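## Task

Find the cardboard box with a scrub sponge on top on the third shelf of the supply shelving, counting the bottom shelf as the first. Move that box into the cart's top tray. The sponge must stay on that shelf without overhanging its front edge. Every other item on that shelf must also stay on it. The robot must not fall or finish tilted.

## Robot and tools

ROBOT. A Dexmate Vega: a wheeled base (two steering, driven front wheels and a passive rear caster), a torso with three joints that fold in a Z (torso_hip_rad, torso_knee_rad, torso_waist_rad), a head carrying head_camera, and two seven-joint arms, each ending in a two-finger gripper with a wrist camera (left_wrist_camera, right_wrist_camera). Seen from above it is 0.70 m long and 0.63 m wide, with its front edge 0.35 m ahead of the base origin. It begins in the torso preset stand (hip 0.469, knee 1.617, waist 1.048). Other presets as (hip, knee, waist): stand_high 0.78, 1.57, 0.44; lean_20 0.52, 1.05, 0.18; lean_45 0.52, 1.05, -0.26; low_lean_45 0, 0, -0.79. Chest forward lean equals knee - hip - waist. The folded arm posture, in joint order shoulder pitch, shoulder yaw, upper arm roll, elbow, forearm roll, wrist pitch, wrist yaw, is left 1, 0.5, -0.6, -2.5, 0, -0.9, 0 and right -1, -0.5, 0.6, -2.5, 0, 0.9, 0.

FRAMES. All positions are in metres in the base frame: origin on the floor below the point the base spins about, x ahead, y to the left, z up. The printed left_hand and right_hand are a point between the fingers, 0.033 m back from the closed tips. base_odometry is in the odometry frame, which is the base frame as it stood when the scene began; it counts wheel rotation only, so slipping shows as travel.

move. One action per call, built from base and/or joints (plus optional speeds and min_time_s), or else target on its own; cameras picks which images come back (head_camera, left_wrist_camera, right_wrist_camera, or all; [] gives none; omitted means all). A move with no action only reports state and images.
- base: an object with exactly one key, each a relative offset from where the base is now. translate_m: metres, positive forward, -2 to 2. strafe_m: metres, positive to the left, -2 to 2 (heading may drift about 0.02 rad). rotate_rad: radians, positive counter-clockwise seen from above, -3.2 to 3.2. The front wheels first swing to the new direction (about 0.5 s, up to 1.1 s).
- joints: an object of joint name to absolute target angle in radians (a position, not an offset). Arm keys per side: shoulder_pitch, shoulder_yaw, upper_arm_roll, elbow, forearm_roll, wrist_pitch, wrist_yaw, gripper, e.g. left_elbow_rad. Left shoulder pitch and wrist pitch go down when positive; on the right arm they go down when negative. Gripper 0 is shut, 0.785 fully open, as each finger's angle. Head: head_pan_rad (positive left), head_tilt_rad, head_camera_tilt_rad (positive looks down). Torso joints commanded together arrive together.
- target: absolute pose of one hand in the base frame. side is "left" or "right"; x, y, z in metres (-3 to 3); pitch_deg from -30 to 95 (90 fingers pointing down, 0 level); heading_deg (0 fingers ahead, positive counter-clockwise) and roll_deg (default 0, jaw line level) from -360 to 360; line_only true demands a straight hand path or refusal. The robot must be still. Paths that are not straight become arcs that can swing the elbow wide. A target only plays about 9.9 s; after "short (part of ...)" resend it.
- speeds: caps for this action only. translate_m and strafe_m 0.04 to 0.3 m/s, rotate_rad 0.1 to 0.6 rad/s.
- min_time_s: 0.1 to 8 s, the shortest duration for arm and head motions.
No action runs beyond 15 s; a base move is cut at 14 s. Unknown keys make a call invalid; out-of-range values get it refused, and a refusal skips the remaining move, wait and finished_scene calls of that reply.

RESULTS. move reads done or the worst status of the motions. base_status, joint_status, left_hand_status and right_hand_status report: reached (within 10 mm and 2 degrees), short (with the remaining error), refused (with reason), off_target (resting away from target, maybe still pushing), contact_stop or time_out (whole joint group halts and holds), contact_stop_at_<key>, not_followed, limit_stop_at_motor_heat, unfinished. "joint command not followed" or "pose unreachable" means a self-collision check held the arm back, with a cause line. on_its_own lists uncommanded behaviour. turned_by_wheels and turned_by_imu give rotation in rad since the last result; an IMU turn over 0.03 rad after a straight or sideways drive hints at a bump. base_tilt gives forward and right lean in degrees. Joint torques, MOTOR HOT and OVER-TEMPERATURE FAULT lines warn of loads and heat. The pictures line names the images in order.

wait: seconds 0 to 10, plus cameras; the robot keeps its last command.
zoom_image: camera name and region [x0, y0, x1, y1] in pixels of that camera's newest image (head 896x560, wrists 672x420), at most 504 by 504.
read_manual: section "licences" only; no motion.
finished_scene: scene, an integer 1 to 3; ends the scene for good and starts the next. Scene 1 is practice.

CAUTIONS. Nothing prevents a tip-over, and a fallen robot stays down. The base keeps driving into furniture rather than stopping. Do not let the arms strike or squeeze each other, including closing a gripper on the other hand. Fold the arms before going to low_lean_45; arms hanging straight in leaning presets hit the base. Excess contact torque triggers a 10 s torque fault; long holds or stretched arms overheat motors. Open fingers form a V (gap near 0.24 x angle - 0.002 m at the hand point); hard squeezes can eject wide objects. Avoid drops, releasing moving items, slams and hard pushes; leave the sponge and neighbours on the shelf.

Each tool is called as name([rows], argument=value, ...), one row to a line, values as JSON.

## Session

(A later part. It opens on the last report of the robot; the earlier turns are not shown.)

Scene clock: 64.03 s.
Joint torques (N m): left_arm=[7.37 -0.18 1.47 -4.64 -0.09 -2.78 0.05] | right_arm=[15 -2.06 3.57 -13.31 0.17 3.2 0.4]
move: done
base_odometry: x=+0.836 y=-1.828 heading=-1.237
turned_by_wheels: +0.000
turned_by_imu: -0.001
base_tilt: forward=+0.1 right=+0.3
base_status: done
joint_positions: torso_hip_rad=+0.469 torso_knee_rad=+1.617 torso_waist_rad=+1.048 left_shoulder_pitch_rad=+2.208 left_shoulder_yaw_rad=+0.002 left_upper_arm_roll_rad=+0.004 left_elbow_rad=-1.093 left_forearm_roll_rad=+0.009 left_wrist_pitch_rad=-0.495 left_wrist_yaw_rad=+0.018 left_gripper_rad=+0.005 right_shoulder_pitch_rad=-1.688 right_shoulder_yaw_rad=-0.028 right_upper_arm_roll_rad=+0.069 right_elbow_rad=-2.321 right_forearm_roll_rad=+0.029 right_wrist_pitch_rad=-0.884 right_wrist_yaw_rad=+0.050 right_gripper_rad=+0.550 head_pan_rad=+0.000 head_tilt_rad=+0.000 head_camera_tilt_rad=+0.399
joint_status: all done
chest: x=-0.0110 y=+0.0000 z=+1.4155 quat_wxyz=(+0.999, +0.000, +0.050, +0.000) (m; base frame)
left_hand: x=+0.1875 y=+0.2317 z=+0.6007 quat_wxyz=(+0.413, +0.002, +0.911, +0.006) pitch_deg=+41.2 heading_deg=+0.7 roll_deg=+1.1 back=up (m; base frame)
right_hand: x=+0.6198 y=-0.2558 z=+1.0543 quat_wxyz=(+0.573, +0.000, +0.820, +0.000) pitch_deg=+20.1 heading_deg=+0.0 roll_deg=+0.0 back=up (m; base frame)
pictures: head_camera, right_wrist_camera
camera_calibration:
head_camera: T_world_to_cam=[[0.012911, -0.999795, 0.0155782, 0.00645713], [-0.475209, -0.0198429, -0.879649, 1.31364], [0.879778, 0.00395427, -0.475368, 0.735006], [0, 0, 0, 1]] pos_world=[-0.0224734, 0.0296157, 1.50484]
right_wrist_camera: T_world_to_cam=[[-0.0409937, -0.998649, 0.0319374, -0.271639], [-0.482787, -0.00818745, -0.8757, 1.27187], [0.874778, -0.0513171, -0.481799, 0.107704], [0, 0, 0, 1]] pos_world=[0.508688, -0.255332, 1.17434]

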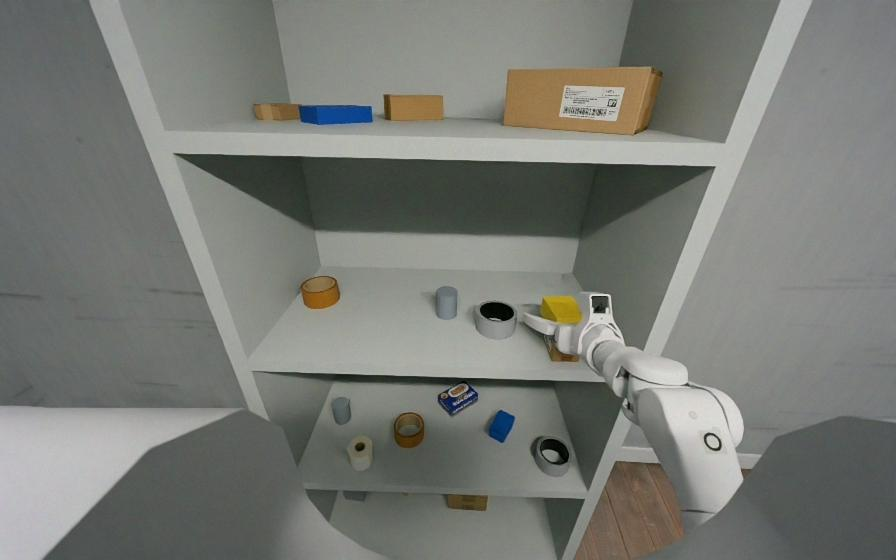

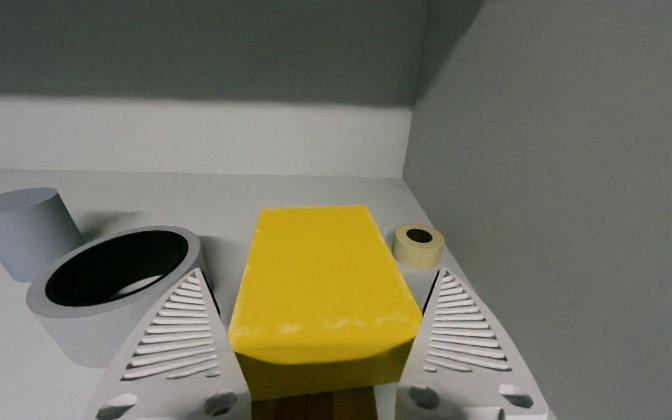

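move(joints={"right_gripper_rad":0.26}, cameras=["right_wrist_camera"])

move(target={"side":"right","x":0.62,"y":-0.256,"z":1.09,"pitch_deg":20,"heading_deg":0}, cameras=["head_camera","right_wrist_camera"])

Scene clock: 65.30 s.
Joint torques (N m): left_arm=[7.17 0.45 1.29 -3.95 -0.02 -2.74 0.08] | right_arm=[15.34 -3.17 3.09 -14.37 0.26 3.3 0.01]
move: done
base_odometry: x=+0.836 y=-1.828 heading=-1.237
turned_by_wheels: +0.000
turned_by_imu: +0.000
base_tilt: forward=+0.2 right=+0.3
base_status: not commanded
joint_positions: torso_hip_rad=+0.469 torso_knee_rad=+1.617 torso_waist_rad=+1.048 left_shoulder_pitch_rad=+2.208 left_shoulder_yaw_rad=+0.002 left_upper_arm_roll_rad=+0.004 left_elbow_rad=-1.093 left_forearm_roll_rad=+0.009 left_wrist_pitch_rad=-0.495 left_wrist_yaw_rad=+0.018 left_gripper_rad=+0.005 right_shoulder_pitch_rad=-1.688 right_shoulder_yaw_rad=-0.028 right_upper_arm_roll_rad=+0.069 right_elbow_rad=-2.321 right_forearm_roll_rad=+0.029 right_wrist_pitch_rad=-0.884 right_wrist_yaw_rad=+0.050 right_gripper_rad=+0.273 head_pan_rad=+0.000 head_tilt_rad=+0.000 head_camera_tilt_rad=+0.399
joint_status: all done
chest: x=-0.0110 y=+0.0000 z=+1.4155 quat_wxyz=(+0.999, +0.000, +0.050, +0.000) (m; base frame)
left_hand: x=+0.1875 y=+0.2317 z=+0.6007 quat_wxyz=(+0.413, +0.002, +0.911, +0.006) pitch_deg=+41.2 heading_deg=+0.7 roll_deg=+1.1 back=up (m; base frame)
right_hand: x=+0.6198 y=-0.2558 z=+1.0543 quat_wxyz=(+0.573, +0.000, +0.819, +0.000) pitch_deg=+20.1 heading_deg=+0.0 roll_deg=+0.0 back=up (m; base frame)
pictures: right_wrist_camera
camera_calibration:
right_wrist_camera: T_world_to_cam=[[-0.0409104, -0.998654, 0.0318885, -0.271625], [-0.482709, -0.00818936, -0.875743, 1.27188], [0.874825, -0.0512199, -0.481724, 0.107617], [0, 0, 0, 1]] pos_world=[0.508688, -0.255332, 1.17434]

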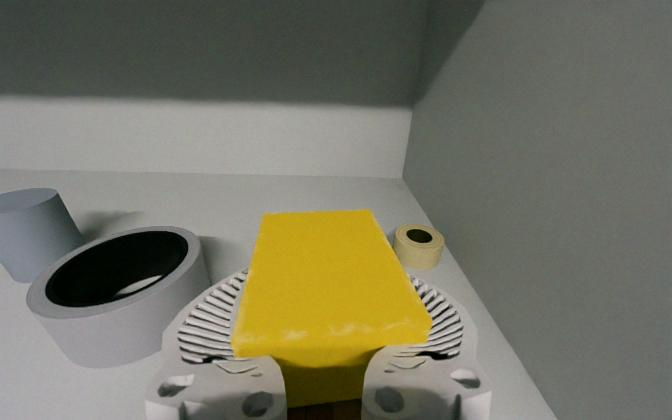

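Scene clock: 67.37 s.
Joint torques (N m): left_arm=[7.92 1.25 1.2 -3.69 0.02 -2.55 0.03] | right_arm=[16.39 -2.32 3.88 -13.06 0.07 3.42 -0.11]
move: done
base_odometry: x=+0.836 y=-1.828 heading=-1.237
turned_by_wheels: +0.000
turned_by_imu: +0.001
base_tilt: forward=+0.2 right=+0.3
base_status: not commanded
joint_positions: torso_hip_rad=+0.469 torso_knee_rad=+1.617 torso_waist_rad=+1.048 left_shoulder_pitch_rad=+2.208 left_shoulder_yaw_rad=+0.002 left_upper_arm_roll_rad=+0.004 left_elbow_rad=-1.093 left_forearm_roll_rad=+0.009 left_wrist_pitch_rad=-0.495 left_wrist_yaw_rad=+0.018 left_gripper_rad=+0.005 right_shoulder_pitch_rad=-1.637 right_shoulder_yaw_rad=-0.031 right_upper_arm_roll_rad=+0.074 right_elbow_rad=-2.406 right_forearm_roll_rad=+0.033 right_wrist_pitch_rad=-1.021 right_wrist_yaw_rad=+0.050 right_gripper_rad=+0.272 head_pan_rad=+0.000 head_tilt_rad=+0.000 head_camera_tilt_rad=+0.399
joint_status: not commanded
chest: x=-0.0110 y=+0.0000 z=+1.4155 quat_wxyz=(+0.999, +0.000, +0.050, +0.000) (m; base frame)
left_hand: x=+0.1875 y=+0.2317 z=+0.6007 quat_wxyz=(+0.413, +0.002, +0.911, +0.006) pitch_deg=+41.2 heading_deg=+0.7 roll_deg=+1.1 back=up (m; base frame)
right_hand: x=+0.6199 y=-0.2558 z=+1.0879 quat_wxyz=(+0.573, +0.000, +0.820, +0.000) pitch_deg=+20.1 heading_deg=+0.0 roll_deg=+0.0 back=up (m; base frame)
right_hand_status: reached (straight line, planned for 0.8 s): 2 mm and 0.1 deg off.
pictures: head_camera, right_wrist_camera
camera_calibration:
head_camera: T_world_to_cam=[[0.012911, -0.999795, 0.0155782, 0.00645713], [-0.475209, -0.0198429, -0.879649, 1.31364], [0.879778, 0.00395427, -0.475368, 0.735006], [0, 0, 0, 1]] pos_world=[-0.0224734, 0.0296157, 1.50484]
right_wrist_camera: T_world_to_cam=[[-0.0409046, -0.998654, 0.0318945, -0.272699], [-0.482905, -0.00818595, -0.875635, 1.30137], [0.874717, -0.0512195, -0.48192, 0.123919], [0, 0, 0, 1]] pos_world=[0.508888, -0.255332, 1.20794]

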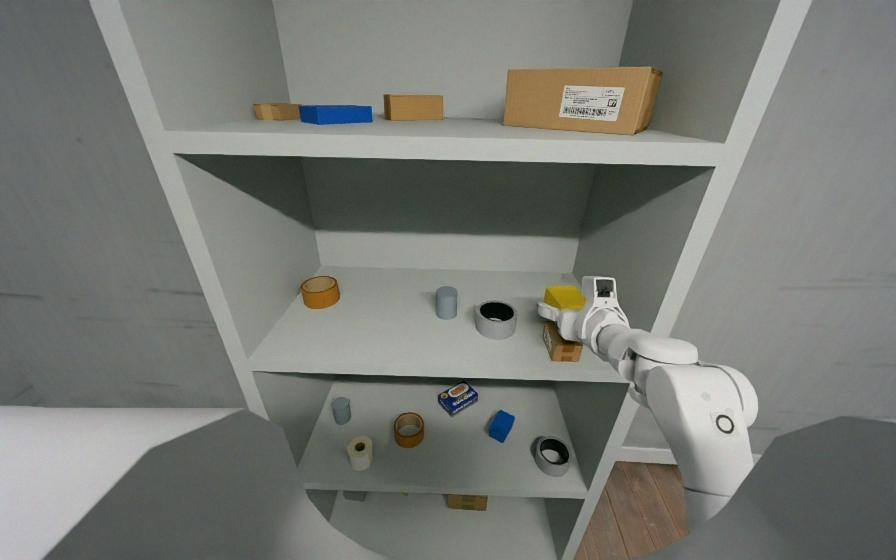

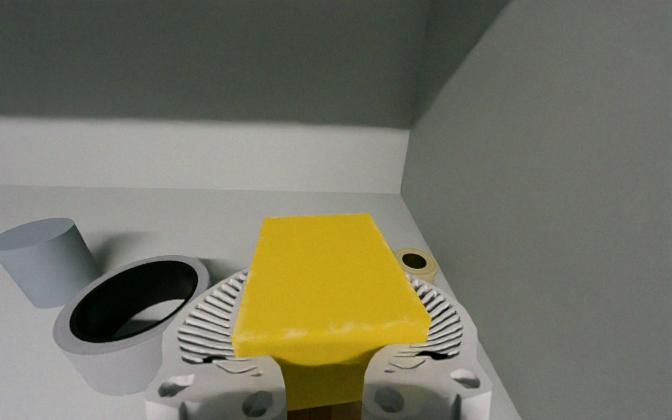

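move(base={"strafe_m":0.41}, cameras=["head_camera"])

move(target={"side":"right","x":0.62,"y":-0.256,"z":1.000,"pitch_deg":20,"heading_deg":0}, cameras=["head_camera","right_wrist_camera"])

zoom_image(camera="head_camera", region=[450, 230, 750, 420])

Scene clock: 72.03 s.
Joint torques (N m): left_arm=[8.04 0.59 0.92 -3.81 -0.03 -2.56 0.14] | right_arm=[16.63 -0.79 3.13 -12.1 -0.17 2.57 -0.02]
move: done
base_odometry: x=+1.225 y=-1.696 heading=-1.240
turned_by_wheels: -0.002
turned_by_imu: -0.005
base_tilt: forward=+0.2 right=+0.3
base_status: done
joint_positions: torso_hip_rad=+0.469 torso_knee_rad=+1.617 torso_waist_rad=+1.048 left_shoulder_pitch_rad=+2.208 left_shoulder_yaw_rad=+0.002 left_upper_arm_roll_rad=+0.004 left_elbow_rad=-1.093 left_forearm_roll_rad=+0.009 left_wrist_pitch_rad=-0.495 left_wrist_yaw_rad=+0.018 left_gripper_rad=+0.005 right_shoulder_pitch_rad=-1.635 right_shoulder_yaw_rad=-0.031 right_upper_arm_roll_rad=+0.074 right_elbow_rad=-2.410 right_forearm_roll_rad=+0.033 right_wrist_pitch_rad=-1.027 right_wrist_yaw_rad=+0.050 right_gripper_rad=+0.272 head_pan_rad=+0.000 head_tilt_rad=+0.000 head_camera_tilt_rad=+0.399
joint_status: not commanded
chest: x=-0.0110 y=+0.0000 z=+1.4155 quat_wxyz=(+0.999, +0.000, +0.050, +0.000) (m; base frame)
left_hand: x=+0.1875 y=+0.2317 z=+0.6007 quat_wxyz=(+0.413, +0.002, +0.911, +0.006) pitch_deg=+41.2 heading_deg=+0.7 roll_deg=+1.1 back=up (m; base frame)
right_hand: x=+0.6198 y=-0.2558 z=+1.0893 quat_wxyz=(+0.573, +0.000, +0.820, +0.000) pitch_deg=+20.1 heading_deg=+0.0 roll_deg=+0.0 back=up (m; base frame)
pictures: head_camera
camera_calibration:
head_camera: T_world_to_cam=[[0.012911, -0.999795, 0.0155782, 0.00645713], [-0.475209, -0.0198429, -0.879649, 1.31364], [0.879778, 0.00395427, -0.475368, 0.735006], [0, 0, 0, 1]] pos_world=[-0.0224734, 0.0296157, 1.50484]

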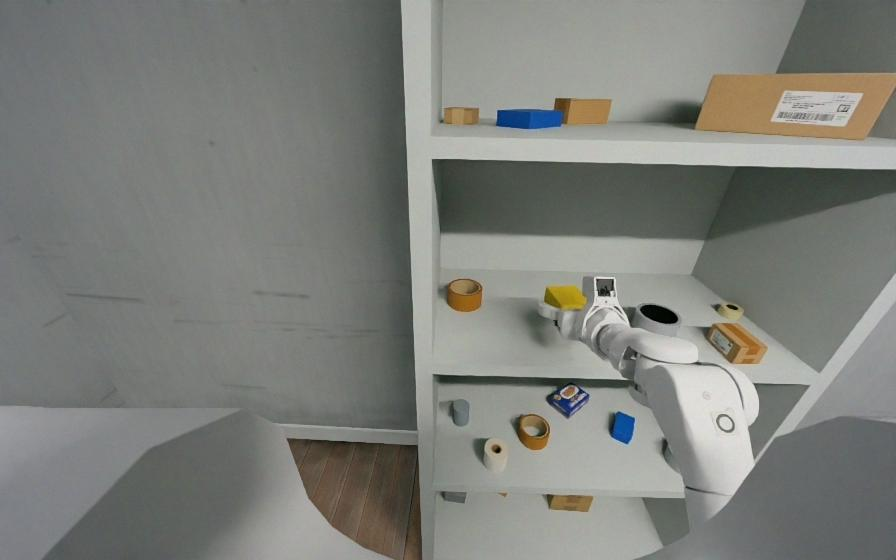

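Scene clock: 75.00 s.
Joint torques (N m): left_arm=[7.76 0.74 1.27 -3.86 -0.07 -2.69 0.05] | right_arm=[-1.25 0.76 -2.09 -0.41 -0.07 0.21 0.34]
move: done
base_odometry: x=+1.225 y=-1.696 heading=-1.240
turned_by_wheels: +0.000
turned_by_imu: +0.001
base_tilt: forward=+0.1 right=+0.2
base_status: not commanded
joint_positions: torso_hip_rad=+0.469 torso_knee_rad=+1.617 torso_waist_rad=+1.048 left_shoulder_pitch_rad=+2.208 left_shoulder_yaw_rad=+0.002 left_upper_arm_roll_rad=+0.004 left_elbow_rad=-1.093 left_forearm_roll_rad=+0.009 left_wrist_pitch_rad=-0.495 left_wrist_yaw_rad=+0.018 left_gripper_rad=+0.005 right_shoulder_pitch_rad=-1.736 right_shoulder_yaw_rad=-0.024 right_upper_arm_roll_rad=+0.064 right_elbow_rad=-2.163 right_forearm_roll_rad=+0.023 right_wrist_pitch_rad=-0.676 right_wrist_yaw_rad=+0.051 right_gripper_rad=+0.271 head_pan_rad=+0.000 head_tilt_rad=+0.000 head_camera_tilt_rad=+0.399
joint_status: not commanded
chest: x=-0.0113 y=+0.0000 z=+1.4155 quat_wxyz=(+0.999, +0.000, +0.050, +0.000) (m; base frame)
left_hand: x=+0.1875 y=+0.2317 z=+0.6008 quat_wxyz=(+0.413, +0.002, +0.911, +0.006) pitch_deg=+41.2 heading_deg=+0.7 roll_deg=+1.1 back=up (m; base frame)
right_hand: x=+0.6203 y=-0.2563 z=+1.0025 quat_wxyz=(+0.574, +0.000, +0.819, +0.000) pitch_deg=+19.9 heading_deg=+0.0 roll_deg=+0.0 back=up (m; base frame)
right_hand_status: reached (straight line, planned for 1.4 s): 2 mm and 0.1 deg off.
pictures: head_camera, right_wrist_camera
camera_calibration:
head_camera: T_world_to_cam=[[0.0129053, -0.999795, 0.0155819, 0.0064537], [-0.474936, -0.0198422, -0.879797, 1.31381], [0.879926, 0.00395362, -0.475095, 0.734909], [0, 0, 0, 1]] pos_world=[-0.0227721, 0.0296157, 1.50494]
right_wrist_camera: T_world_to_cam=[[-0.0416209, -0.998618, 0.032093, -0.27021], [-0.480122, -0.00817904, -0.877164, 1.22653], [0.876214, -0.0519169, -0.479118, 0.0784671], [0, 0, 0, 1]] pos_world=[0.508885, -0.255731, 1.12214]

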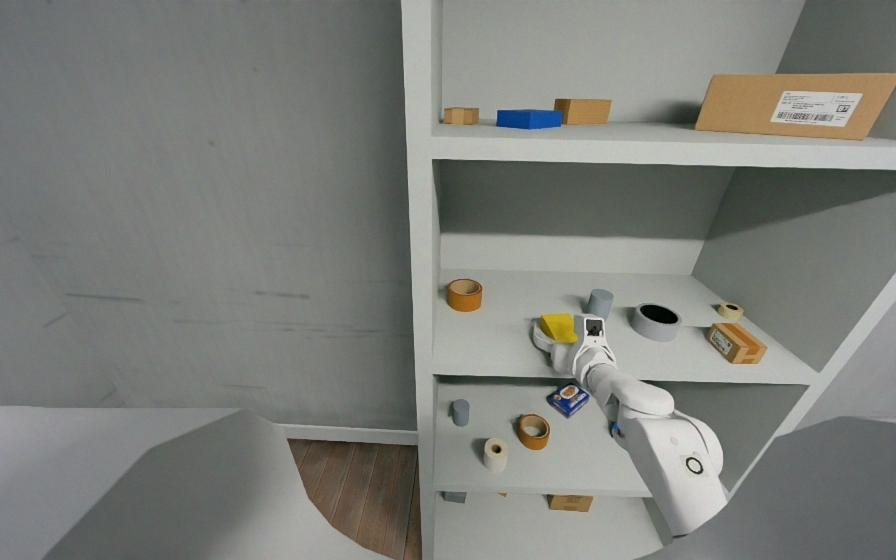

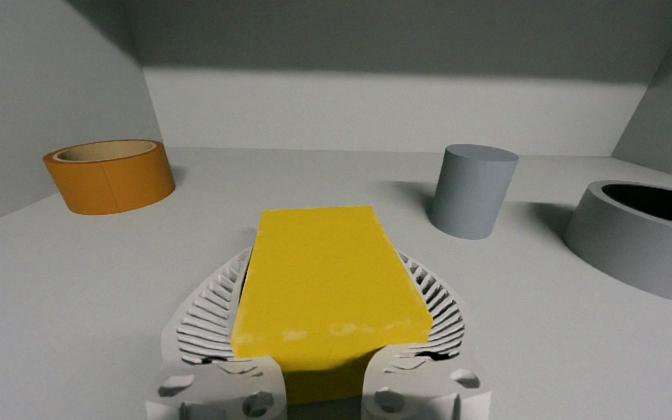

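Scaled by 1.680 from the camera's 896x560 image, which has a finer 960x600 frame.

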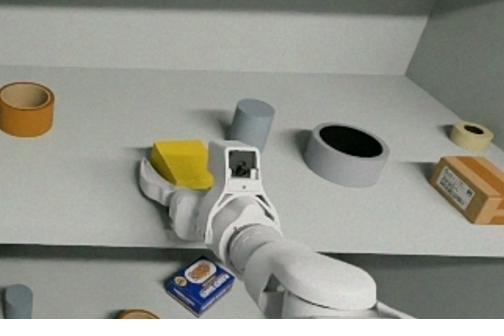

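move(joints={"right_gripper_rad":0.5}, cameras=["right_wrist_camera"])

move(base={"translate_m":-0.17}, cameras=["head_camera"])

move(base={"strafe_m":-0.41}, cameras=["head_camera","right_wrist_camera"])

Scene clock: 76.27 s.
Joint torques (N m): left_arm=[7.2 0.79 1.16 -3.4 -0.1 -2.65 0.17] | right_arm=[-3.65 -0.74 -2.64 -1.12 0.02 -0.71 -0.1]
move: done
base_odometry: x=+1.225 y=-1.696 heading=-1.240
turned_by_wheels: +0.000
turned_by_imu: +0.000
base_tilt: forward=+0.1 right=+0.3
base_status: not commanded
joint_positions: torso_hip_rad=+0.469 torso_knee_rad=+1.617 torso_waist_rad=+1.048 left_shoulder_pitch_rad=+2.208 left_shoulder_yaw_rad=+0.002 left_upper_arm_roll_rad=+0.004 left_elbow_rad=-1.093 left_forearm_roll_rad=+0.009 left_wrist_pitch_rad=-0.495 left_wrist_yaw_rad=+0.018 left_gripper_rad=+0.005 right_shoulder_pitch_rad=-1.737 right_shoulder_yaw_rad=-0.024 right_upper_arm_roll_rad=+0.064 right_elbow_rad=-2.159 right_forearm_roll_rad=+0.023 right_wrist_pitch_rad=-0.671 right_wrist_yaw_rad=+0.051 right_gripper_rad=+0.500 head_pan_rad=+0.000 head_tilt_rad=+0.000 head_camera_tilt_rad=+0.399
joint_status: all done
chest: x=-0.0113 y=+0.0000 z=+1.4155 quat_wxyz=(+0.999, +0.000, +0.050, +0.000) (m; base frame)
left_hand: x=+0.1875 y=+0.2317 z=+0.6008 quat_wxyz=(+0.413, +0.002, +0.911, +0.006) pitch_deg=+41.2 heading_deg=+0.7 roll_deg=+1.1 back=up (m; base frame)
right_hand: x=+0.6202 y=-0.2563 z=+1.0013 quat_wxyz=(+0.574, +0.000, +0.819, +0.000) pitch_deg=+19.9 heading_deg=+0.0 roll_deg=+0.0 back=up (m; base frame)
pictures: right_wrist_camera
camera_calibration:
right_wrist_camera: T_world_to_cam=[[-0.0416762, -0.998612, 0.0322136, -0.270288], [-0.479853, -0.00827439, -0.87731, 1.22547], [0.876359, -0.0520207, -0.478842, 0.0777056], [0, 0, 0, 1]] pos_world=[0.508685, -0.25573, 1.12104]

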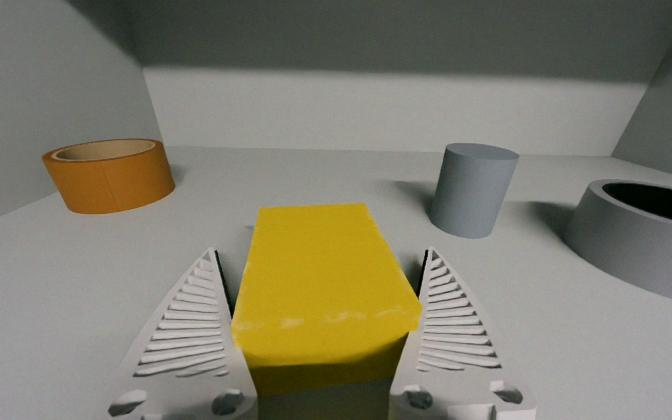

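Scene clock: 79.17 s.
Joint torques (N m): left_arm=[7.9 0.71 1.34 -4.59 -0.02 -2.86 0.1] | right_arm=[3.86 0.29 -1.84 -8.94 0.15 2.73 0.23]
move: done
base_odometry: x=+1.170 y=-1.535 heading=-1.240
turned_by_wheels: -0.001
turned_by_imu: +0.001
base_tilt: forward=+0.1 right=+0.3
base_status: done
joint_positions: torso_hip_rad=+0.469 torso_knee_rad=+1.617 torso_waist_rad=+1.048 left_shoulder_pitch_rad=+2.208 left_shoulder_yaw_rad=+0.002 left_upper_arm_roll_rad=+0.004 left_elbow_rad=-1.093 left_forearm_roll_rad=+0.009 left_wrist_pitch_rad=-0.495 left_wrist_yaw_rad=+0.018 left_gripper_rad=+0.005 right_shoulder_pitch_rad=-1.737 right_shoulder_yaw_rad=-0.024 right_upper_arm_roll_rad=+0.064 right_elbow_rad=-2.158 right_forearm_roll_rad=+0.023 right_wrist_pitch_rad=-0.671 right_wrist_yaw_rad=+0.051 right_gripper_rad=+0.500 head_pan_rad=+0.000 head_tilt_rad=+0.000 head_camera_tilt_rad=+0.399
joint_status: not commanded
chest: x=-0.0111 y=+0.0000 z=+1.4155 quat_wxyz=(+0.999, +0.000, +0.050, +0.000) (m; base frame)
left_hand: x=+0.1875 y=+0.2317 z=+0.6007 quat_wxyz=(+0.413, +0.002, +0.911, +0.006) pitch_deg=+41.2 heading_deg=+0.7 roll_deg=+1.1 back=up (m; base frame)
right_hand: x=+0.6199 y=-0.2562 z=+1.0000 quat_wxyz=(+0.574, +0.000, +0.819, +0.000) pitch_deg=+20.0 heading_deg=+0.0 roll_deg=+0.0 back=up (m; base frame)
pictures: head_camera
camera_calibration:
head_camera: T_world_to_cam=[[0.0129087, -0.999795, 0.0155786, 0.00645617], [-0.475132, -0.0198417, -0.879691, 1.31374], [0.87982, 0.00395372, -0.475291, 0.735027], [0, 0, 0, 1]] pos_world=[-0.022573, 0.0296157, 1.50494]

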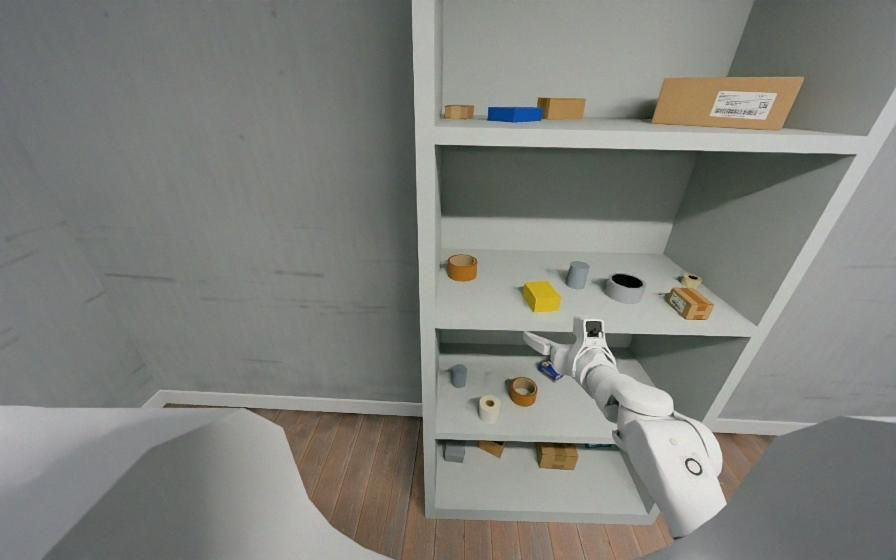

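Scene clock: 82.93 s.
Joint torques (N m): left_arm=[8.4 0.21 1.36 -4.45 -0.03 -2.32 0.16] | right_arm=[2.47 1.2 -0.78 -8.63 -0.01 2.81 -0.12]
move: done
base_odometry: x=+0.782 y=-1.669 heading=-1.238
turned_by_wheels: +0.003
turned_by_imu: +0.000
base_tilt: forward=+0.2 right=+0.3
base_status: done
joint_positions: torso_hip_rad=+0.469 torso_knee_rad=+1.617 torso_waist_rad=+1.048 left_shoulder_pitch_rad=+2.208 left_shoulder_yaw_rad=+0.002 left_upper_arm_roll_rad=+0.004 left_elbow_rad=-1.093 left_forearm_roll_rad=+0.009 left_wrist_pitch_rad=-0.495 left_wrist_yaw_rad=+0.018 left_gripper_rad=+0.005 right_shoulder_pitch_rad=-1.737 right_shoulder_yaw_rad=-0.024 right_upper_arm_roll_rad=+0.064 right_elbow_rad=-2.158 right_forearm_roll_rad=+0.023 right_wrist_pitch_rad=-0.671 right_wrist_yaw_rad=+0.051 right_gripper_rad=+0.500 head_pan_rad=+0.000 head_tilt_rad=+0.000 head_camera_tilt_rad=+0.399
joint_status: not commanded
chest: x=-0.0111 y=+0.0000 z=+1.4155 quat_wxyz=(+0.999, +0.000, +0.050, +0.000) (m; base frame)
left_hand: x=+0.1875 y=+0.2317 z=+0.6007 quat_wxyz=(+0.413, +0.002, +0.911, +0.006) pitch_deg=+41.2 heading_deg=+0.7 roll_deg=+1.1 back=up (m; base frame)
right_hand: x=+0.6199 y=-0.2562 z=+1.0000 quat_wxyz=(+0.573, +0.000, +0.819, +0.000) pitch_deg=+20.0 heading_deg=+0.0 roll_deg=+0.0 back=up (m; base frame)
pictures: head_camera, right_wrist_camera
camera_calibration:
head_camera: T_world_to_cam=[[0.0129087, -0.999795, 0.0155786, 0.00645617], [-0.475132, -0.0198417, -0.879691, 1.31374], [0.87982, 0.00395372, -0.475291, 0.735027], [0, 0, 0, 1]] pos_world=[-0.022573, 0.0296157, 1.50494]
right_wrist_camera: T_world_to_cam=[[-0.0414699, -0.998623, 0.0321303, -0.270164], [-0.481929, -0.00817738, -0.876172, 1.22423], [0.875229, -0.0518193, -0.480926, 0.0800958], [0, 0, 0, 1]] pos_world=[0.508687, -0.255631, 1.11984]

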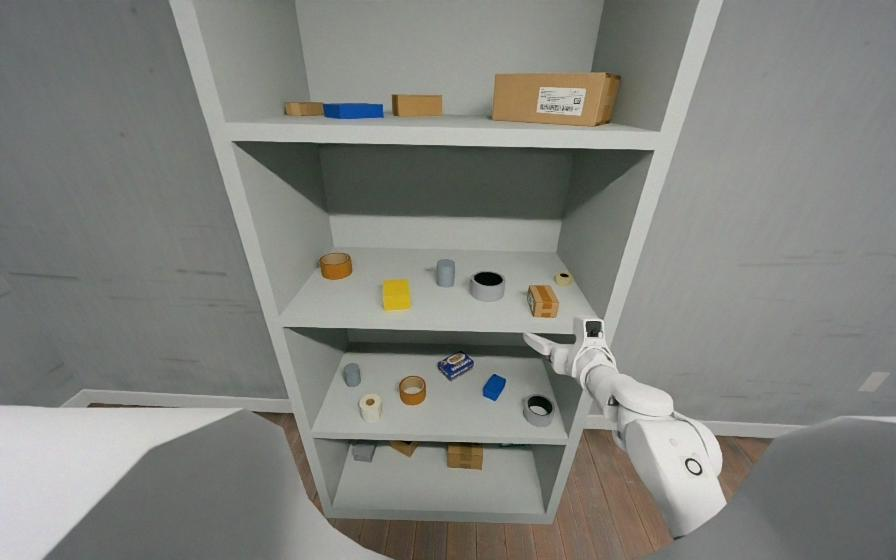

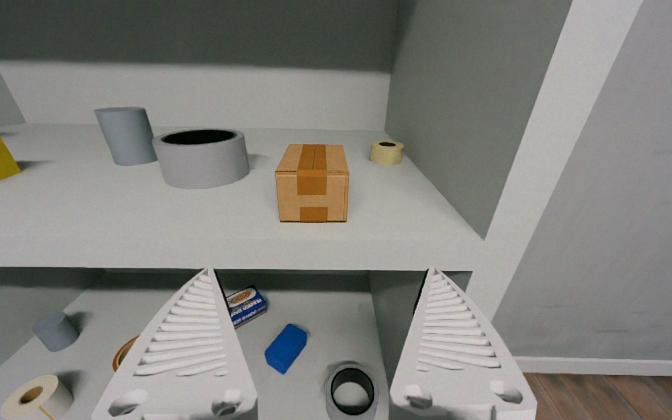

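move(target={"side":"right","x":0.62,"y":-0.249,"z":0.99,"pitch_deg":20,"heading_deg":0}, cameras=[])

move(base={"translate_m":0.2}, joints={"right_gripper_rad":0.4}, speeds={"translate_m":0.15}, cameras=["head_camera","right_wrist_camera"])

Scene clock: 85.03 s.
Joint torques (N m): left_arm=[7.3 -0.8 1.37 -4.26 -0.03 -2.44 0.04] | right_arm=[2.32 0.88 -1.98 -8.35 0.12 3.35 -0.65]
move: done
base_odometry: x=+0.782 y=-1.669 heading=-1.238
turned_by_wheels: +0.000
turned_by_imu: +0.001
base_tilt: forward=+0.1 right=+0.4
base_status: not commanded
joint_positions: torso_hip_rad=+0.469 torso_knee_rad=+1.617 torso_waist_rad=+1.048 left_shoulder_pitch_rad=+2.208 left_shoulder_yaw_rad=+0.002 left_upper_arm_roll_rad=+0.004 left_elbow_rad=-1.093 left_forearm_roll_rad=+0.009 left_wrist_pitch_rad=-0.495 left_wrist_yaw_rad=+0.018 left_gripper_rad=+0.005 right_shoulder_pitch_rad=-1.742 right_shoulder_yaw_rad=-0.017 right_upper_arm_roll_rad=+0.049 right_elbow_rad=-2.131 right_forearm_roll_rad=+0.016 right_wrist_pitch_rad=-0.640 right_wrist_yaw_rad=+0.041 right_gripper_rad=+0.500 head_pan_rad=+0.000 head_tilt_rad=+0.000 head_camera_tilt_rad=+0.399
joint_status: not commanded
chest: x=-0.0111 y=+0.0000 z=+1.4155 quat_wxyz=(+0.999, +0.000, +0.050, +0.000) (m; base frame)
left_hand: x=+0.1875 y=+0.2317 z=+0.6007 quat_wxyz=(+0.413, +0.002, +0.911, +0.006) pitch_deg=+41.2 heading_deg=+0.7 roll_deg=+1.1 back=up (m; base frame)
right_hand: x=+0.6200 y=-0.2503 z=+0.9913 quat_wxyz=(+0.573, +0.000, +0.819, +0.000) pitch_deg=+20.0 heading_deg=+0.0 roll_deg=+0.0 back=up (m; base frame)
right_hand_status: reached (straight line, planned for 0.4 s): 2 mm and 0.0 deg off.
pictures: none
No camera images: "cameras" was empty.

Scene clock: 89.30 s.
Joint torques (N m): left_arm=[8.39 0.31 1.17 -4.07 -0.06 -2.54 0.13] | right_arm=[50.51 -2.17 0.64 -10.36 -0.43 10.83 -1.57]
move: done
base_odometry: x=+0.846 y=-1.858 heading=-1.239
turned_by_wheels: -0.001
turned_by_imu: -0.191
base_tilt: forward=+0.0 right=+0.3
base_status: done
joint_positions: torso_hip_rad=+0.470 torso_knee_rad=+1.616 torso_waist_rad=+1.048 left_shoulder_pitch_rad=+2.208 left_shoulder_yaw_rad=+0.002 left_upper_arm_roll_rad=+0.004 left_elbow_rad=-1.093 left_forearm_roll_rad=+0.009 left_wrist_pitch_rad=-0.495 left_wrist_yaw_rad=+0.018 left_gripper_rad=+0.005 right_shoulder_pitch_rad=-1.745 right_shoulder_yaw_rad=-0.015 right_upper_arm_roll_rad=+0.046 right_elbow_rad=-2.127 right_forearm_roll_rad=+0.015 right_wrist_pitch_rad=-0.637 right_wrist_yaw_rad=+0.039 right_gripper_rad=+0.400 head_pan_rad=+0.000 head_tilt_rad=+0.000 head_camera_tilt_rad=+0.400
joint_status: all done
chest: x=-0.0133 y=+0.0000 z=+1.4156 quat_wxyz=(+0.999, +0.000, +0.049, +0.000) (m; base frame)
left_hand: x=+0.1873 y=+0.2317 z=+0.6013 quat_wxyz=(+0.414, +0.002, +0.910, +0.006) pitch_deg=+41.1 heading_deg=+0.7 roll_deg=+1.0 back=up (m; base frame)
right_hand: x=+0.6176 y=-0.2488 z=+0.9891 quat_wxyz=(+0.573, +0.000, +0.820, +0.000) pitch_deg=+20.1 heading_deg=+0.0 roll_deg=+0.0 back=up (m; base frame)
pictures: head_camera, right_wrist_camera
camera_calibration:
head_camera: T_world_to_cam=[[0.0132764, -0.999792, 0.0154972, 0.00661834], [-0.47339, -0.0199364, -0.880627, 1.31411], [0.880753, 0.00435536, -0.473556, 0.734446], [0, 0, 0, 1]] pos_world=[-0.0248665, 0.0296168, 1.50494]
right_wrist_camera: T_world_to_cam=[[-0.0406465, -0.99867, 0.0317116, -0.262583], [-0.483955, -0.0080891, -0.875055, 1.21385], [0.874148, -0.0509149, -0.482983, 0.0801796], [0, 0, 0, 1]] pos_world=[0.506689, -0.248332, 1.10924]

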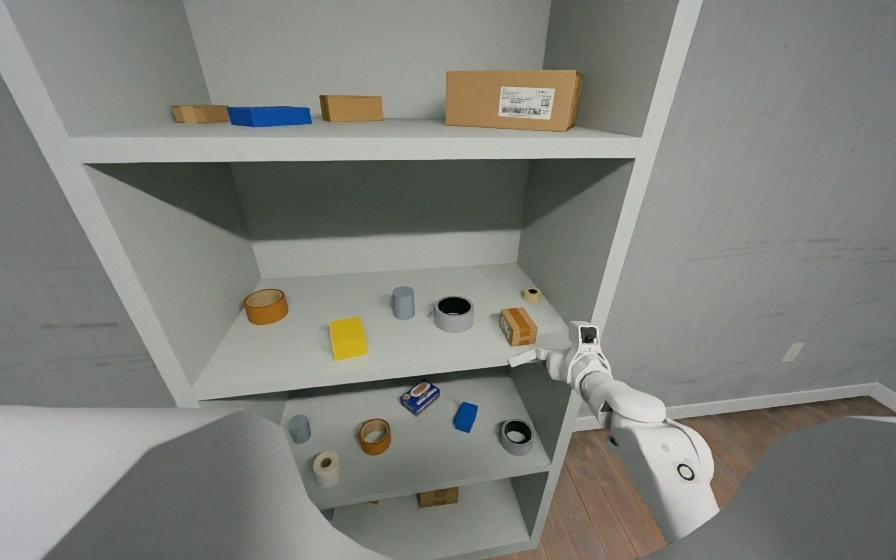

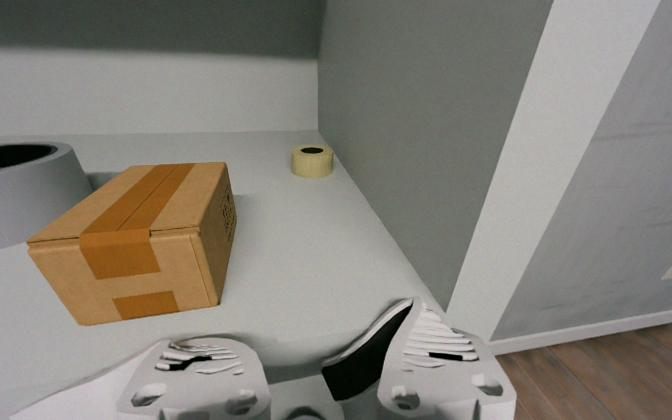

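move(base={"translate_m":-0.2}, cameras=[])

move(base={"rotate_rad":0.18}, cameras=[])

move(target={"side":"right","x":0.62,"y":-0.249,"z":1.015,"pitch_deg":20,"heading_deg":0}, cameras=["head_camera","right_wrist_camera"])

Scene clock: 92.17 s.
Joint torques (N m): left_arm=[8.78 -0.2 1.23 -4.16 -0.05 -2.71 0.09] | right_arm=[14.11 -1.4 2.82 -13.32 -0.02 2.46 -0.48]
move: done
base_odometry: x=+0.781 y=-1.668 heading=-1.240
turned_by_wheels: -0.001
turned_by_imu: +0.001
base_tilt: forward=+0.1 right=+0.3
base_status: done
joint_positions: torso_hip_rad=+0.469 torso_knee_rad=+1.617 torso_waist_rad=+1.048 left_shoulder_pitch_rad=+2.208 left_shoulder_yaw_rad=+0.002 left_upper_arm_roll_rad=+0.004 left_elbow_rad=-1.093 left_forearm_roll_rad=+0.009 left_wrist_pitch_rad=-0.495 left_wrist_yaw_rad=+0.018 left_gripper_rad=+0.005 right_shoulder_pitch_rad=-1.743 right_shoulder_yaw_rad=-0.015 right_upper_arm_roll_rad=+0.046 right_elbow_rad=-2.126 right_forearm_roll_rad=+0.015 right_wrist_pitch_rad=-0.634 right_wrist_yaw_rad=+0.039 right_gripper_rad=+0.400 head_pan_rad=+0.000 head_tilt_rad=+0.000 head_camera_tilt_rad=+0.400
joint_status: not commanded
chest: x=-0.0111 y=+0.0000 z=+1.4155 quat_wxyz=(+0.999, +0.000, +0.050, +0.000) (m; base frame)
left_hand: x=+0.1875 y=+0.2317 z=+0.6007 quat_wxyz=(+0.413, +0.002, +0.911, +0.006) pitch_deg=+41.2 heading_deg=+0.7 roll_deg=+1.1 back=up (m; base frame)
right_hand: x=+0.6197 y=-0.2488 z=+0.9892 quat_wxyz=(+0.573, +0.000, +0.820, +0.000) pitch_deg=+20.1 heading_deg=+0.0 roll_deg=+0.0 back=up (m; base frame)
pictures: none
No camera images: "cameras" was empty.

Scene clock: 93.87 s.
Joint torques (N m): left_arm=[7.14 0.54 1.51 -4.2 -0.03 -2.75 0.12] | right_arm=[13.13 -0.96 4.01 -13.86 -0.24 3.64 -0.25]
move: done
base_odometry: x=+0.782 y=-1.668 heading=-1.060
turned_by_wheels: +0.179
turned_by_imu: +0.172
base_tilt: forward=+0.1 right=+0.4
base_status: done
joint_positions: torso_hip_rad=+0.469 torso_knee_rad=+1.617 torso_waist_rad=+1.048 left_shoulder_pitch_rad=+2.208 left_shoulder_yaw_rad=+0.002 left_upper_arm_roll_rad=+0.004 left_elbow_rad=-1.093 left_forearm_roll_rad=+0.009 left_wrist_pitch_rad=-0.495 left_wrist_yaw_rad=+0.018 left_gripper_rad=+0.005 right_shoulder_pitch_rad=-1.743 right_shoulder_yaw_rad=-0.015 right_upper_arm_roll_rad=+0.046 right_elbow_rad=-2.126 right_forearm_roll_rad=+0.015 right_wrist_pitch_rad=-0.634 right_wrist_yaw_rad=+0.039 right_gripper_rad=+0.400 head_pan_rad=+0.000 head_tilt_rad=+0.000 head_camera_tilt_rad=+0.400
joint_status: not commanded
chest: x=-0.0111 y=+0.0000 z=+1.4155 quat_wxyz=(+0.999, +0.000, +0.050, +0.000) (m; base frame)
left_hand: x=+0.1875 y=+0.2317 z=+0.6007 quat_wxyz=(+0.413, +0.002, +0.911, +0.006) pitch_deg=+41.2 heading_deg=+0.7 roll_deg=+1.1 back=up (m; base frame)
right_hand: x=+0.6197 y=-0.2488 z=+0.9892 quat_wxyz=(+0.573, +0.000, +0.820, +0.000) pitch_deg=+20.1 heading_deg=+0.0 roll_deg=+0.0 back=up (m; base frame)
pictures: none
No camera images: "cameras" was empty.

Scene clock: 95.67 s.
Joint torques (N m): left_arm=[8.53 0.36 1.19 -3.89 0.03 -2.86 0.04] | right_arm=[15.27 -3.52 3.86 -12.33 0.33 3.42 -0.12]
move: done
base_odometry: x=+0.782 y=-1.668 heading=-1.060
turned_by_wheels: +0.000
turned_by_imu: +0.000
base_tilt: forward=+0.2 right=+0.3
base_status: not commanded
joint_positions: torso_hip_rad=+0.469 torso_knee_rad=+1.617 torso_waist_rad=+1.048 left_shoulder_pitch_rad=+2.208 left_shoulder_yaw_rad=+0.002 left_upper_arm_roll_rad=+0.004 left_elbow_rad=-1.093 left_forearm_roll_rad=+0.009 left_wrist_pitch_rad=-0.495 left_wrist_yaw_rad=+0.018 left_gripper_rad=+0.005 right_shoulder_pitch_rad=-1.729 right_shoulder_yaw_rad=-0.017 right_upper_arm_roll_rad=+0.048 right_elbow_rad=-2.202 right_forearm_roll_rad=+0.016 right_wrist_pitch_rad=-0.723 right_wrist_yaw_rad=+0.039 right_gripper_rad=+0.400 head_pan_rad=+0.000 head_tilt_rad=+0.000 head_camera_tilt_rad=+0.400
joint_status: not commanded
chest: x=-0.0111 y=+0.0000 z=+1.4155 quat_wxyz=(+0.999, +0.000, +0.050, +0.000) (m; base frame)
left_hand: x=+0.1875 y=+0.2317 z=+0.6007 quat_wxyz=(+0.413, +0.002, +0.911, +0.006) pitch_deg=+41.2 heading_deg=+0.7 roll_deg=+1.1 back=up (m; base frame)
right_hand: x=+0.6198 y=-0.2488 z=+1.0128 quat_wxyz=(+0.573, +0.000, +0.820, +0.000) pitch_deg=+20.1 heading_deg=+0.0 roll_deg=+0.0 back=up (m; base frame)
right_hand_status: reached (straight line, planned for 0.6 s): 2 mm and 0.1 deg off.
pictures: head_camera, right_wrist_camera
camera_calibration:
head_camera: T_world_to_cam=[[0.0133127, -0.999792, 0.0154684, 0.00663382], [-0.475399, -0.0199381, -0.879545, 1.31343], [0.87967, 0.00435545, -0.475565, 0.735378], [0, 0, 0, 1]] pos_world=[-0.0225755, 0.0296168, 1.50484]
right_wrist_camera: T_world_to_cam=[[-0.040815, -0.998659, 0.0318506, -0.263214], [-0.482904, -0.00819078, -0.875635, 1.23562], [0.874722, -0.0511199, -0.481922, 0.0882034], [0, 0, 0, 1]] pos_world=[0.508788, -0.248232, 1.13284]

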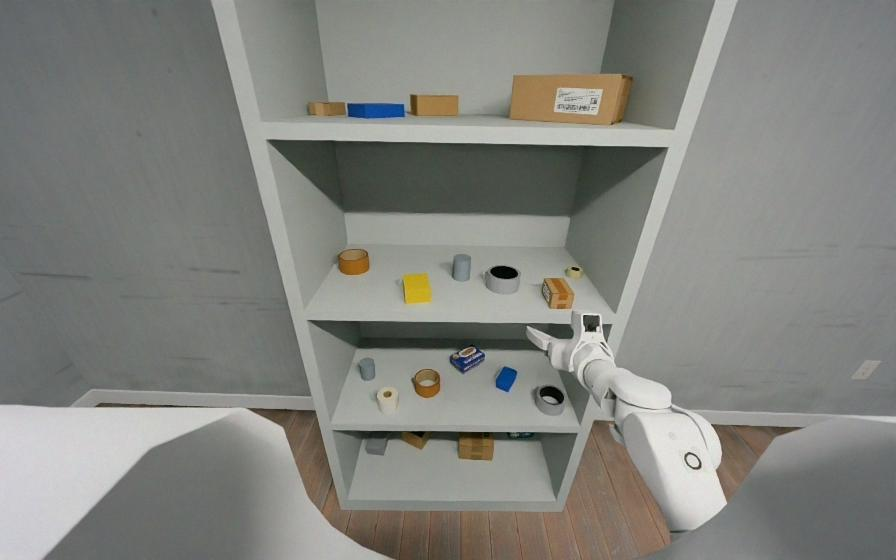

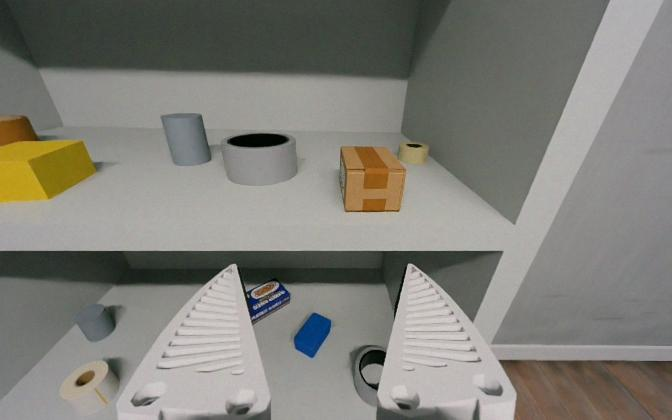

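move(base={"strafe_m":-0.064}, cameras=["right_wrist_camera"])

move(base={"translate_m":0.12}, speeds={"translate_m":0.15}, cameras=["head_camera","right_wrist_camera"])

Scene clock: 99.03 s.
Joint torques (N m): left_arm=[8.78 0.19 0.96 -3.87 -0.04 -3.11 0.18] | right_arm=[15.39 -1.65 2.68 -13.11 0.06 2.71 -0.21]
move: done
base_odometry: x=+0.726 y=-1.699 heading=-1.061
turned_by_wheels: +0.000
turned_by_imu: -0.002
base_tilt: forward=+0.1 right=+0.3
base_status: done
joint_positions: torso_hip_rad=+0.469 torso_knee_rad=+1.617 torso_waist_rad=+1.048 left_shoulder_pitch_rad=+2.208 left_shoulder_yaw_rad=+0.002 left_upper_arm_roll_rad=+0.004 left_elbow_rad=-1.093 left_forearm_roll_rad=+0.009 left_wrist_pitch_rad=-0.495 left_wrist_yaw_rad=+0.018 left_gripper_rad=+0.005 right_shoulder_pitch_rad=-1.728 right_shoulder_yaw_rad=-0.017 right_upper_arm_roll_rad=+0.048 right_elbow_rad=-2.206 right_forearm_roll_rad=+0.016 right_wrist_pitch_rad=-0.729 right_wrist_yaw_rad=+0.039 right_gripper_rad=+0.400 head_pan_rad=+0.000 head_tilt_rad=+0.000 head_camera_tilt_rad=+0.400
joint_status: not commanded
chest: x=-0.0111 y=+0.0000 z=+1.4155 quat_wxyz=(+0.999, +0.000, +0.050, +0.000) (m; base frame)
left_hand: x=+0.1875 y=+0.2317 z=+0.6007 quat_wxyz=(+0.413, +0.002, +0.911, +0.006) pitch_deg=+41.2 heading_deg=+0.7 roll_deg=+1.0 back=up (m; base frame)
right_hand: x=+0.6198 y=-0.2488 z=+1.0142 quat_wxyz=(+0.573, +0.000, +0.820, +0.000) pitch_deg=+20.1 heading_deg=+0.0 roll_deg=+0.0 back=up (m; base frame)
pictures: right_wrist_camera
camera_calibration:
right_wrist_camera: T_world_to_cam=[[-0.0409031, -0.998654, 0.0318975, -0.26337], [-0.482905, -0.0081893, -0.875635, 1.2368], [0.874717, -0.0512196, -0.48192, 0.0889354], [0, 0, 0, 1]] pos_world=[0.508688, -0.248332, 1.13424]

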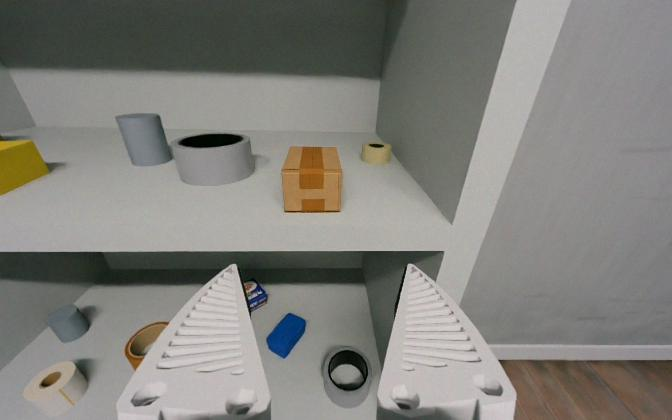

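Scene clock: 101.73 s.
Joint torques (N m): left_arm=[8.79 0.11 1.09 -3.59 0 -2.92 0.21] | right_arm=[13.22 -2.05 2.11 -6.28 -0.07 1.47 -0.39]
move: done
base_odometry: x=+0.784 y=-1.804 heading=-1.060
turned_by_wheels: +0.001
turned_by_imu: +0.001
base_tilt: forward=+0.1 right=+0.3
base_status: done
joint_positions: torso_hip_rad=+0.469 torso_knee_rad=+1.617 torso_waist_rad=+1.048 left_shoulder_pitch_rad=+2.208 left_shoulder_yaw_rad=+0.002 left_upper_arm_roll_rad=+0.004 left_elbow_rad=-1.093 left_forearm_roll_rad=+0.009 left_wrist_pitch_rad=-0.495 left_wrist_yaw_rad=+0.018 left_gripper_rad=+0.005 right_shoulder_pitch_rad=-1.728 right_shoulder_yaw_rad=-0.017 right_upper_arm_roll_rad=+0.048 right_elbow_rad=-2.207 right_forearm_roll_rad=+0.016 right_wrist_pitch_rad=-0.729 right_wrist_yaw_rad=+0.039 right_gripper_rad=+0.400 head_pan_rad=+0.000 head_tilt_rad=+0.000 head_camera_tilt_rad=+0.400
joint_status: not commanded
chest: x=-0.0112 y=+0.0000 z=+1.4155 quat_wxyz=(+0.999, +0.000, +0.050, +0.000) (m; base frame)
left_hand: x=+0.1875 y=+0.2317 z=+0.6008 quat_wxyz=(+0.413, +0.002, +0.911, +0.006) pitch_deg=+41.2 heading_deg=+0.7 roll_deg=+1.0 back=up (m; base frame)
right_hand: x=+0.6198 y=-0.2489 z=+1.0150 quat_wxyz=(+0.574, +0.000, +0.819, +0.000) pitch_deg=+20.0 heading_deg=+0.0 roll_deg=+0.0 back=up (m; base frame)
pictures: head_camera, right_wrist_camera
camera_calibration:
head_camera: T_world_to_cam=[[0.0133589, -0.99979, 0.0155562, 0.0065037], [-0.475322, -0.020037, -0.879584, 1.31345], [0.879711, 0.00435605, -0.475489, 0.735353], [0, 0, 0, 1]] pos_world=[-0.0226753, 0.0296166, 1.50484]
right_wrist_camera: T_world_to_cam=[[-0.0410305, -0.998649, 0.0318925, -0.263317], [-0.481806, -0.00818778, -0.876239, 1.23745], [0.875317, -0.0513186, -0.480819, 0.0876466], [0, 0, 0, 1]] pos_world=[0.508687, -0.248332, 1.13484]

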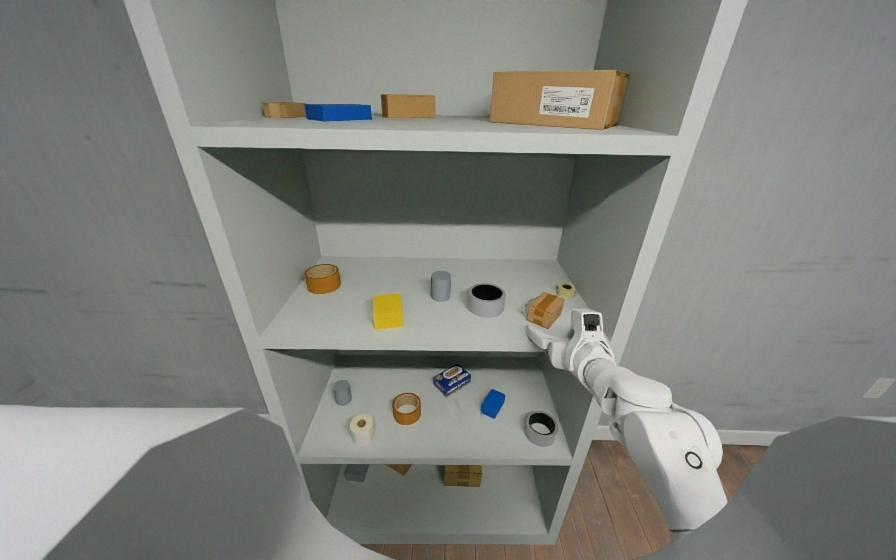

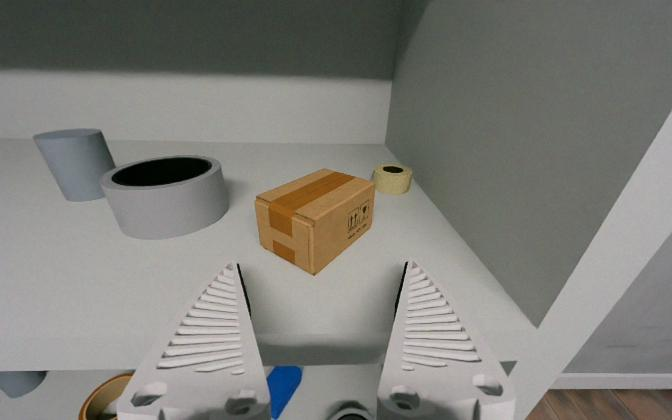

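move(target={"side":"right","x":0.63,"y":-0.162,"z":1.05,"pitch_deg":25,"heading_deg":-39}, cameras=["head_camera","right_wrist_camera"])

Scene clock: 113.83 s.
Joint torques (N m): left_arm=[8.72 0.64 0.45 -3.83 -0.01 -2.58 -0.06] | right_arm=[26.43 -0.77 -0.14 6.62 -0.88 -2.72 0.18]
move: done
base_odometry: x=+0.784 y=-1.804 heading=-1.060
turned_by_wheels: +0.000
turned_by_imu: +0.003
base_tilt: forward=+0.2 right=+0.4
base_status: not commanded
joint_positions: torso_hip_rad=+0.469 torso_knee_rad=+1.617 torso_waist_rad=+1.048 left_shoulder_pitch_rad=+2.208 left_shoulder_yaw_rad=+0.002 left_upper_arm_roll_rad=+0.004 left_elbow_rad=-1.093 left_forearm_roll_rad=+0.009 left_wrist_pitch_rad=-0.495 left_wrist_yaw_rad=+0.018 left_gripper_rad=+0.005 right_shoulder_pitch_rad=+0.372 right_shoulder_yaw_rad=+0.304 right_upper_arm_roll_rad=-2.655 right_elbow_rad=-1.665 right_forearm_roll_rad=+0.022 right_wrist_pitch_rad=-1.191 right_wrist_yaw_rad=+1.121 right_gripper_rad=+0.400 head_pan_rad=+0.000 head_tilt_rad=+0.000 head_camera_tilt_rad=+0.400
joint_status: not commanded
chest: x=-0.0111 y=+0.0000 z=+1.4155 quat_wxyz=(+0.999, +0.000, +0.050, +0.000) (m; base frame)
left_hand: x=+0.1875 y=+0.2317 z=+0.6007 quat_wxyz=(+0.413, +0.002, +0.911, +0.006) pitch_deg=+41.2 heading_deg=+0.7 roll_deg=+1.0 back=up (m; base frame)
right_hand: x=+0.6293 y=-0.1614 z=+1.0487 quat_wxyz=(-0.179, -0.796, +0.281, -0.505) pitch_deg=+25.1 heading_deg=-39.0 roll_deg=-0.1 back=down (m; base frame)
right_hand_status: reached (checked arc [the straight line was blocked; over the whole arc the hand travels 2.02 m to end 0.09 m from its start, up to 0.76 m off the straight line; right_upper_arm_roll_rad turns most, 2.70 rad; on the way or at its end the hand turns up to 165 deg from its attitude at the start], planned for 8.8 s): 2 mm and 0.2 deg off.
pictures: head_camera, right_wrist_camera
camera_calibration:
head_camera: T_world_to_cam=[[0.0133624, -0.99979, 0.015553, 0.00650722], [-0.475518, -0.0200368, -0.879478, 1.31333], [0.879604, 0.00435615, -0.475686, 0.735559], [0, 0, 0, 1]] pos_world=[-0.0225762, 0.0296166, 1.50484]
right_wrist_camera: T_world_to_cam=[[0.587634, 0.809106, 0.00583387, -0.253228], [0.224505, -0.169971, 0.959535, -1.12353], [0.777357, -0.562546, -0.281529, -0.129679], [0, 0, 0, 1]] pos_world=[0.501851, -0.0590303, 1.04304]

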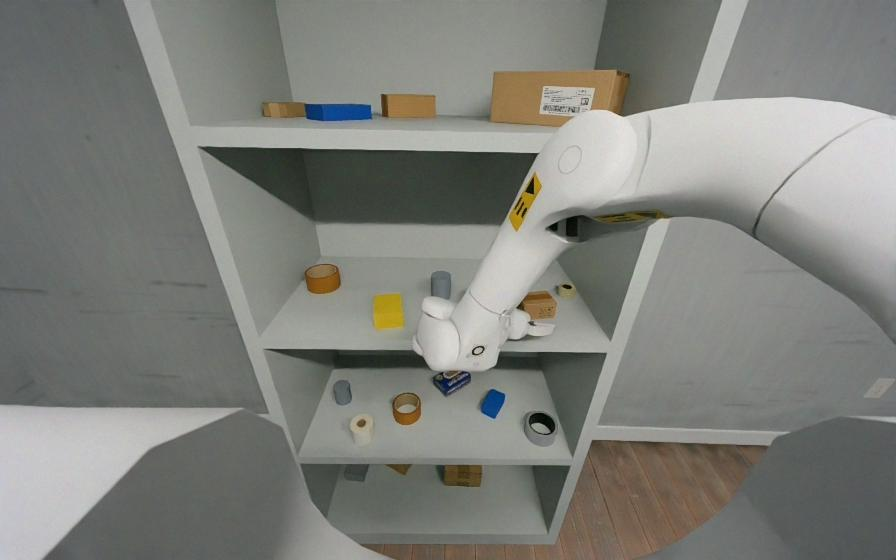

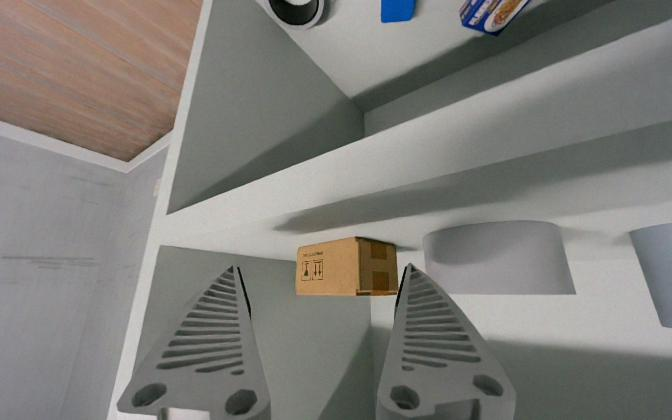

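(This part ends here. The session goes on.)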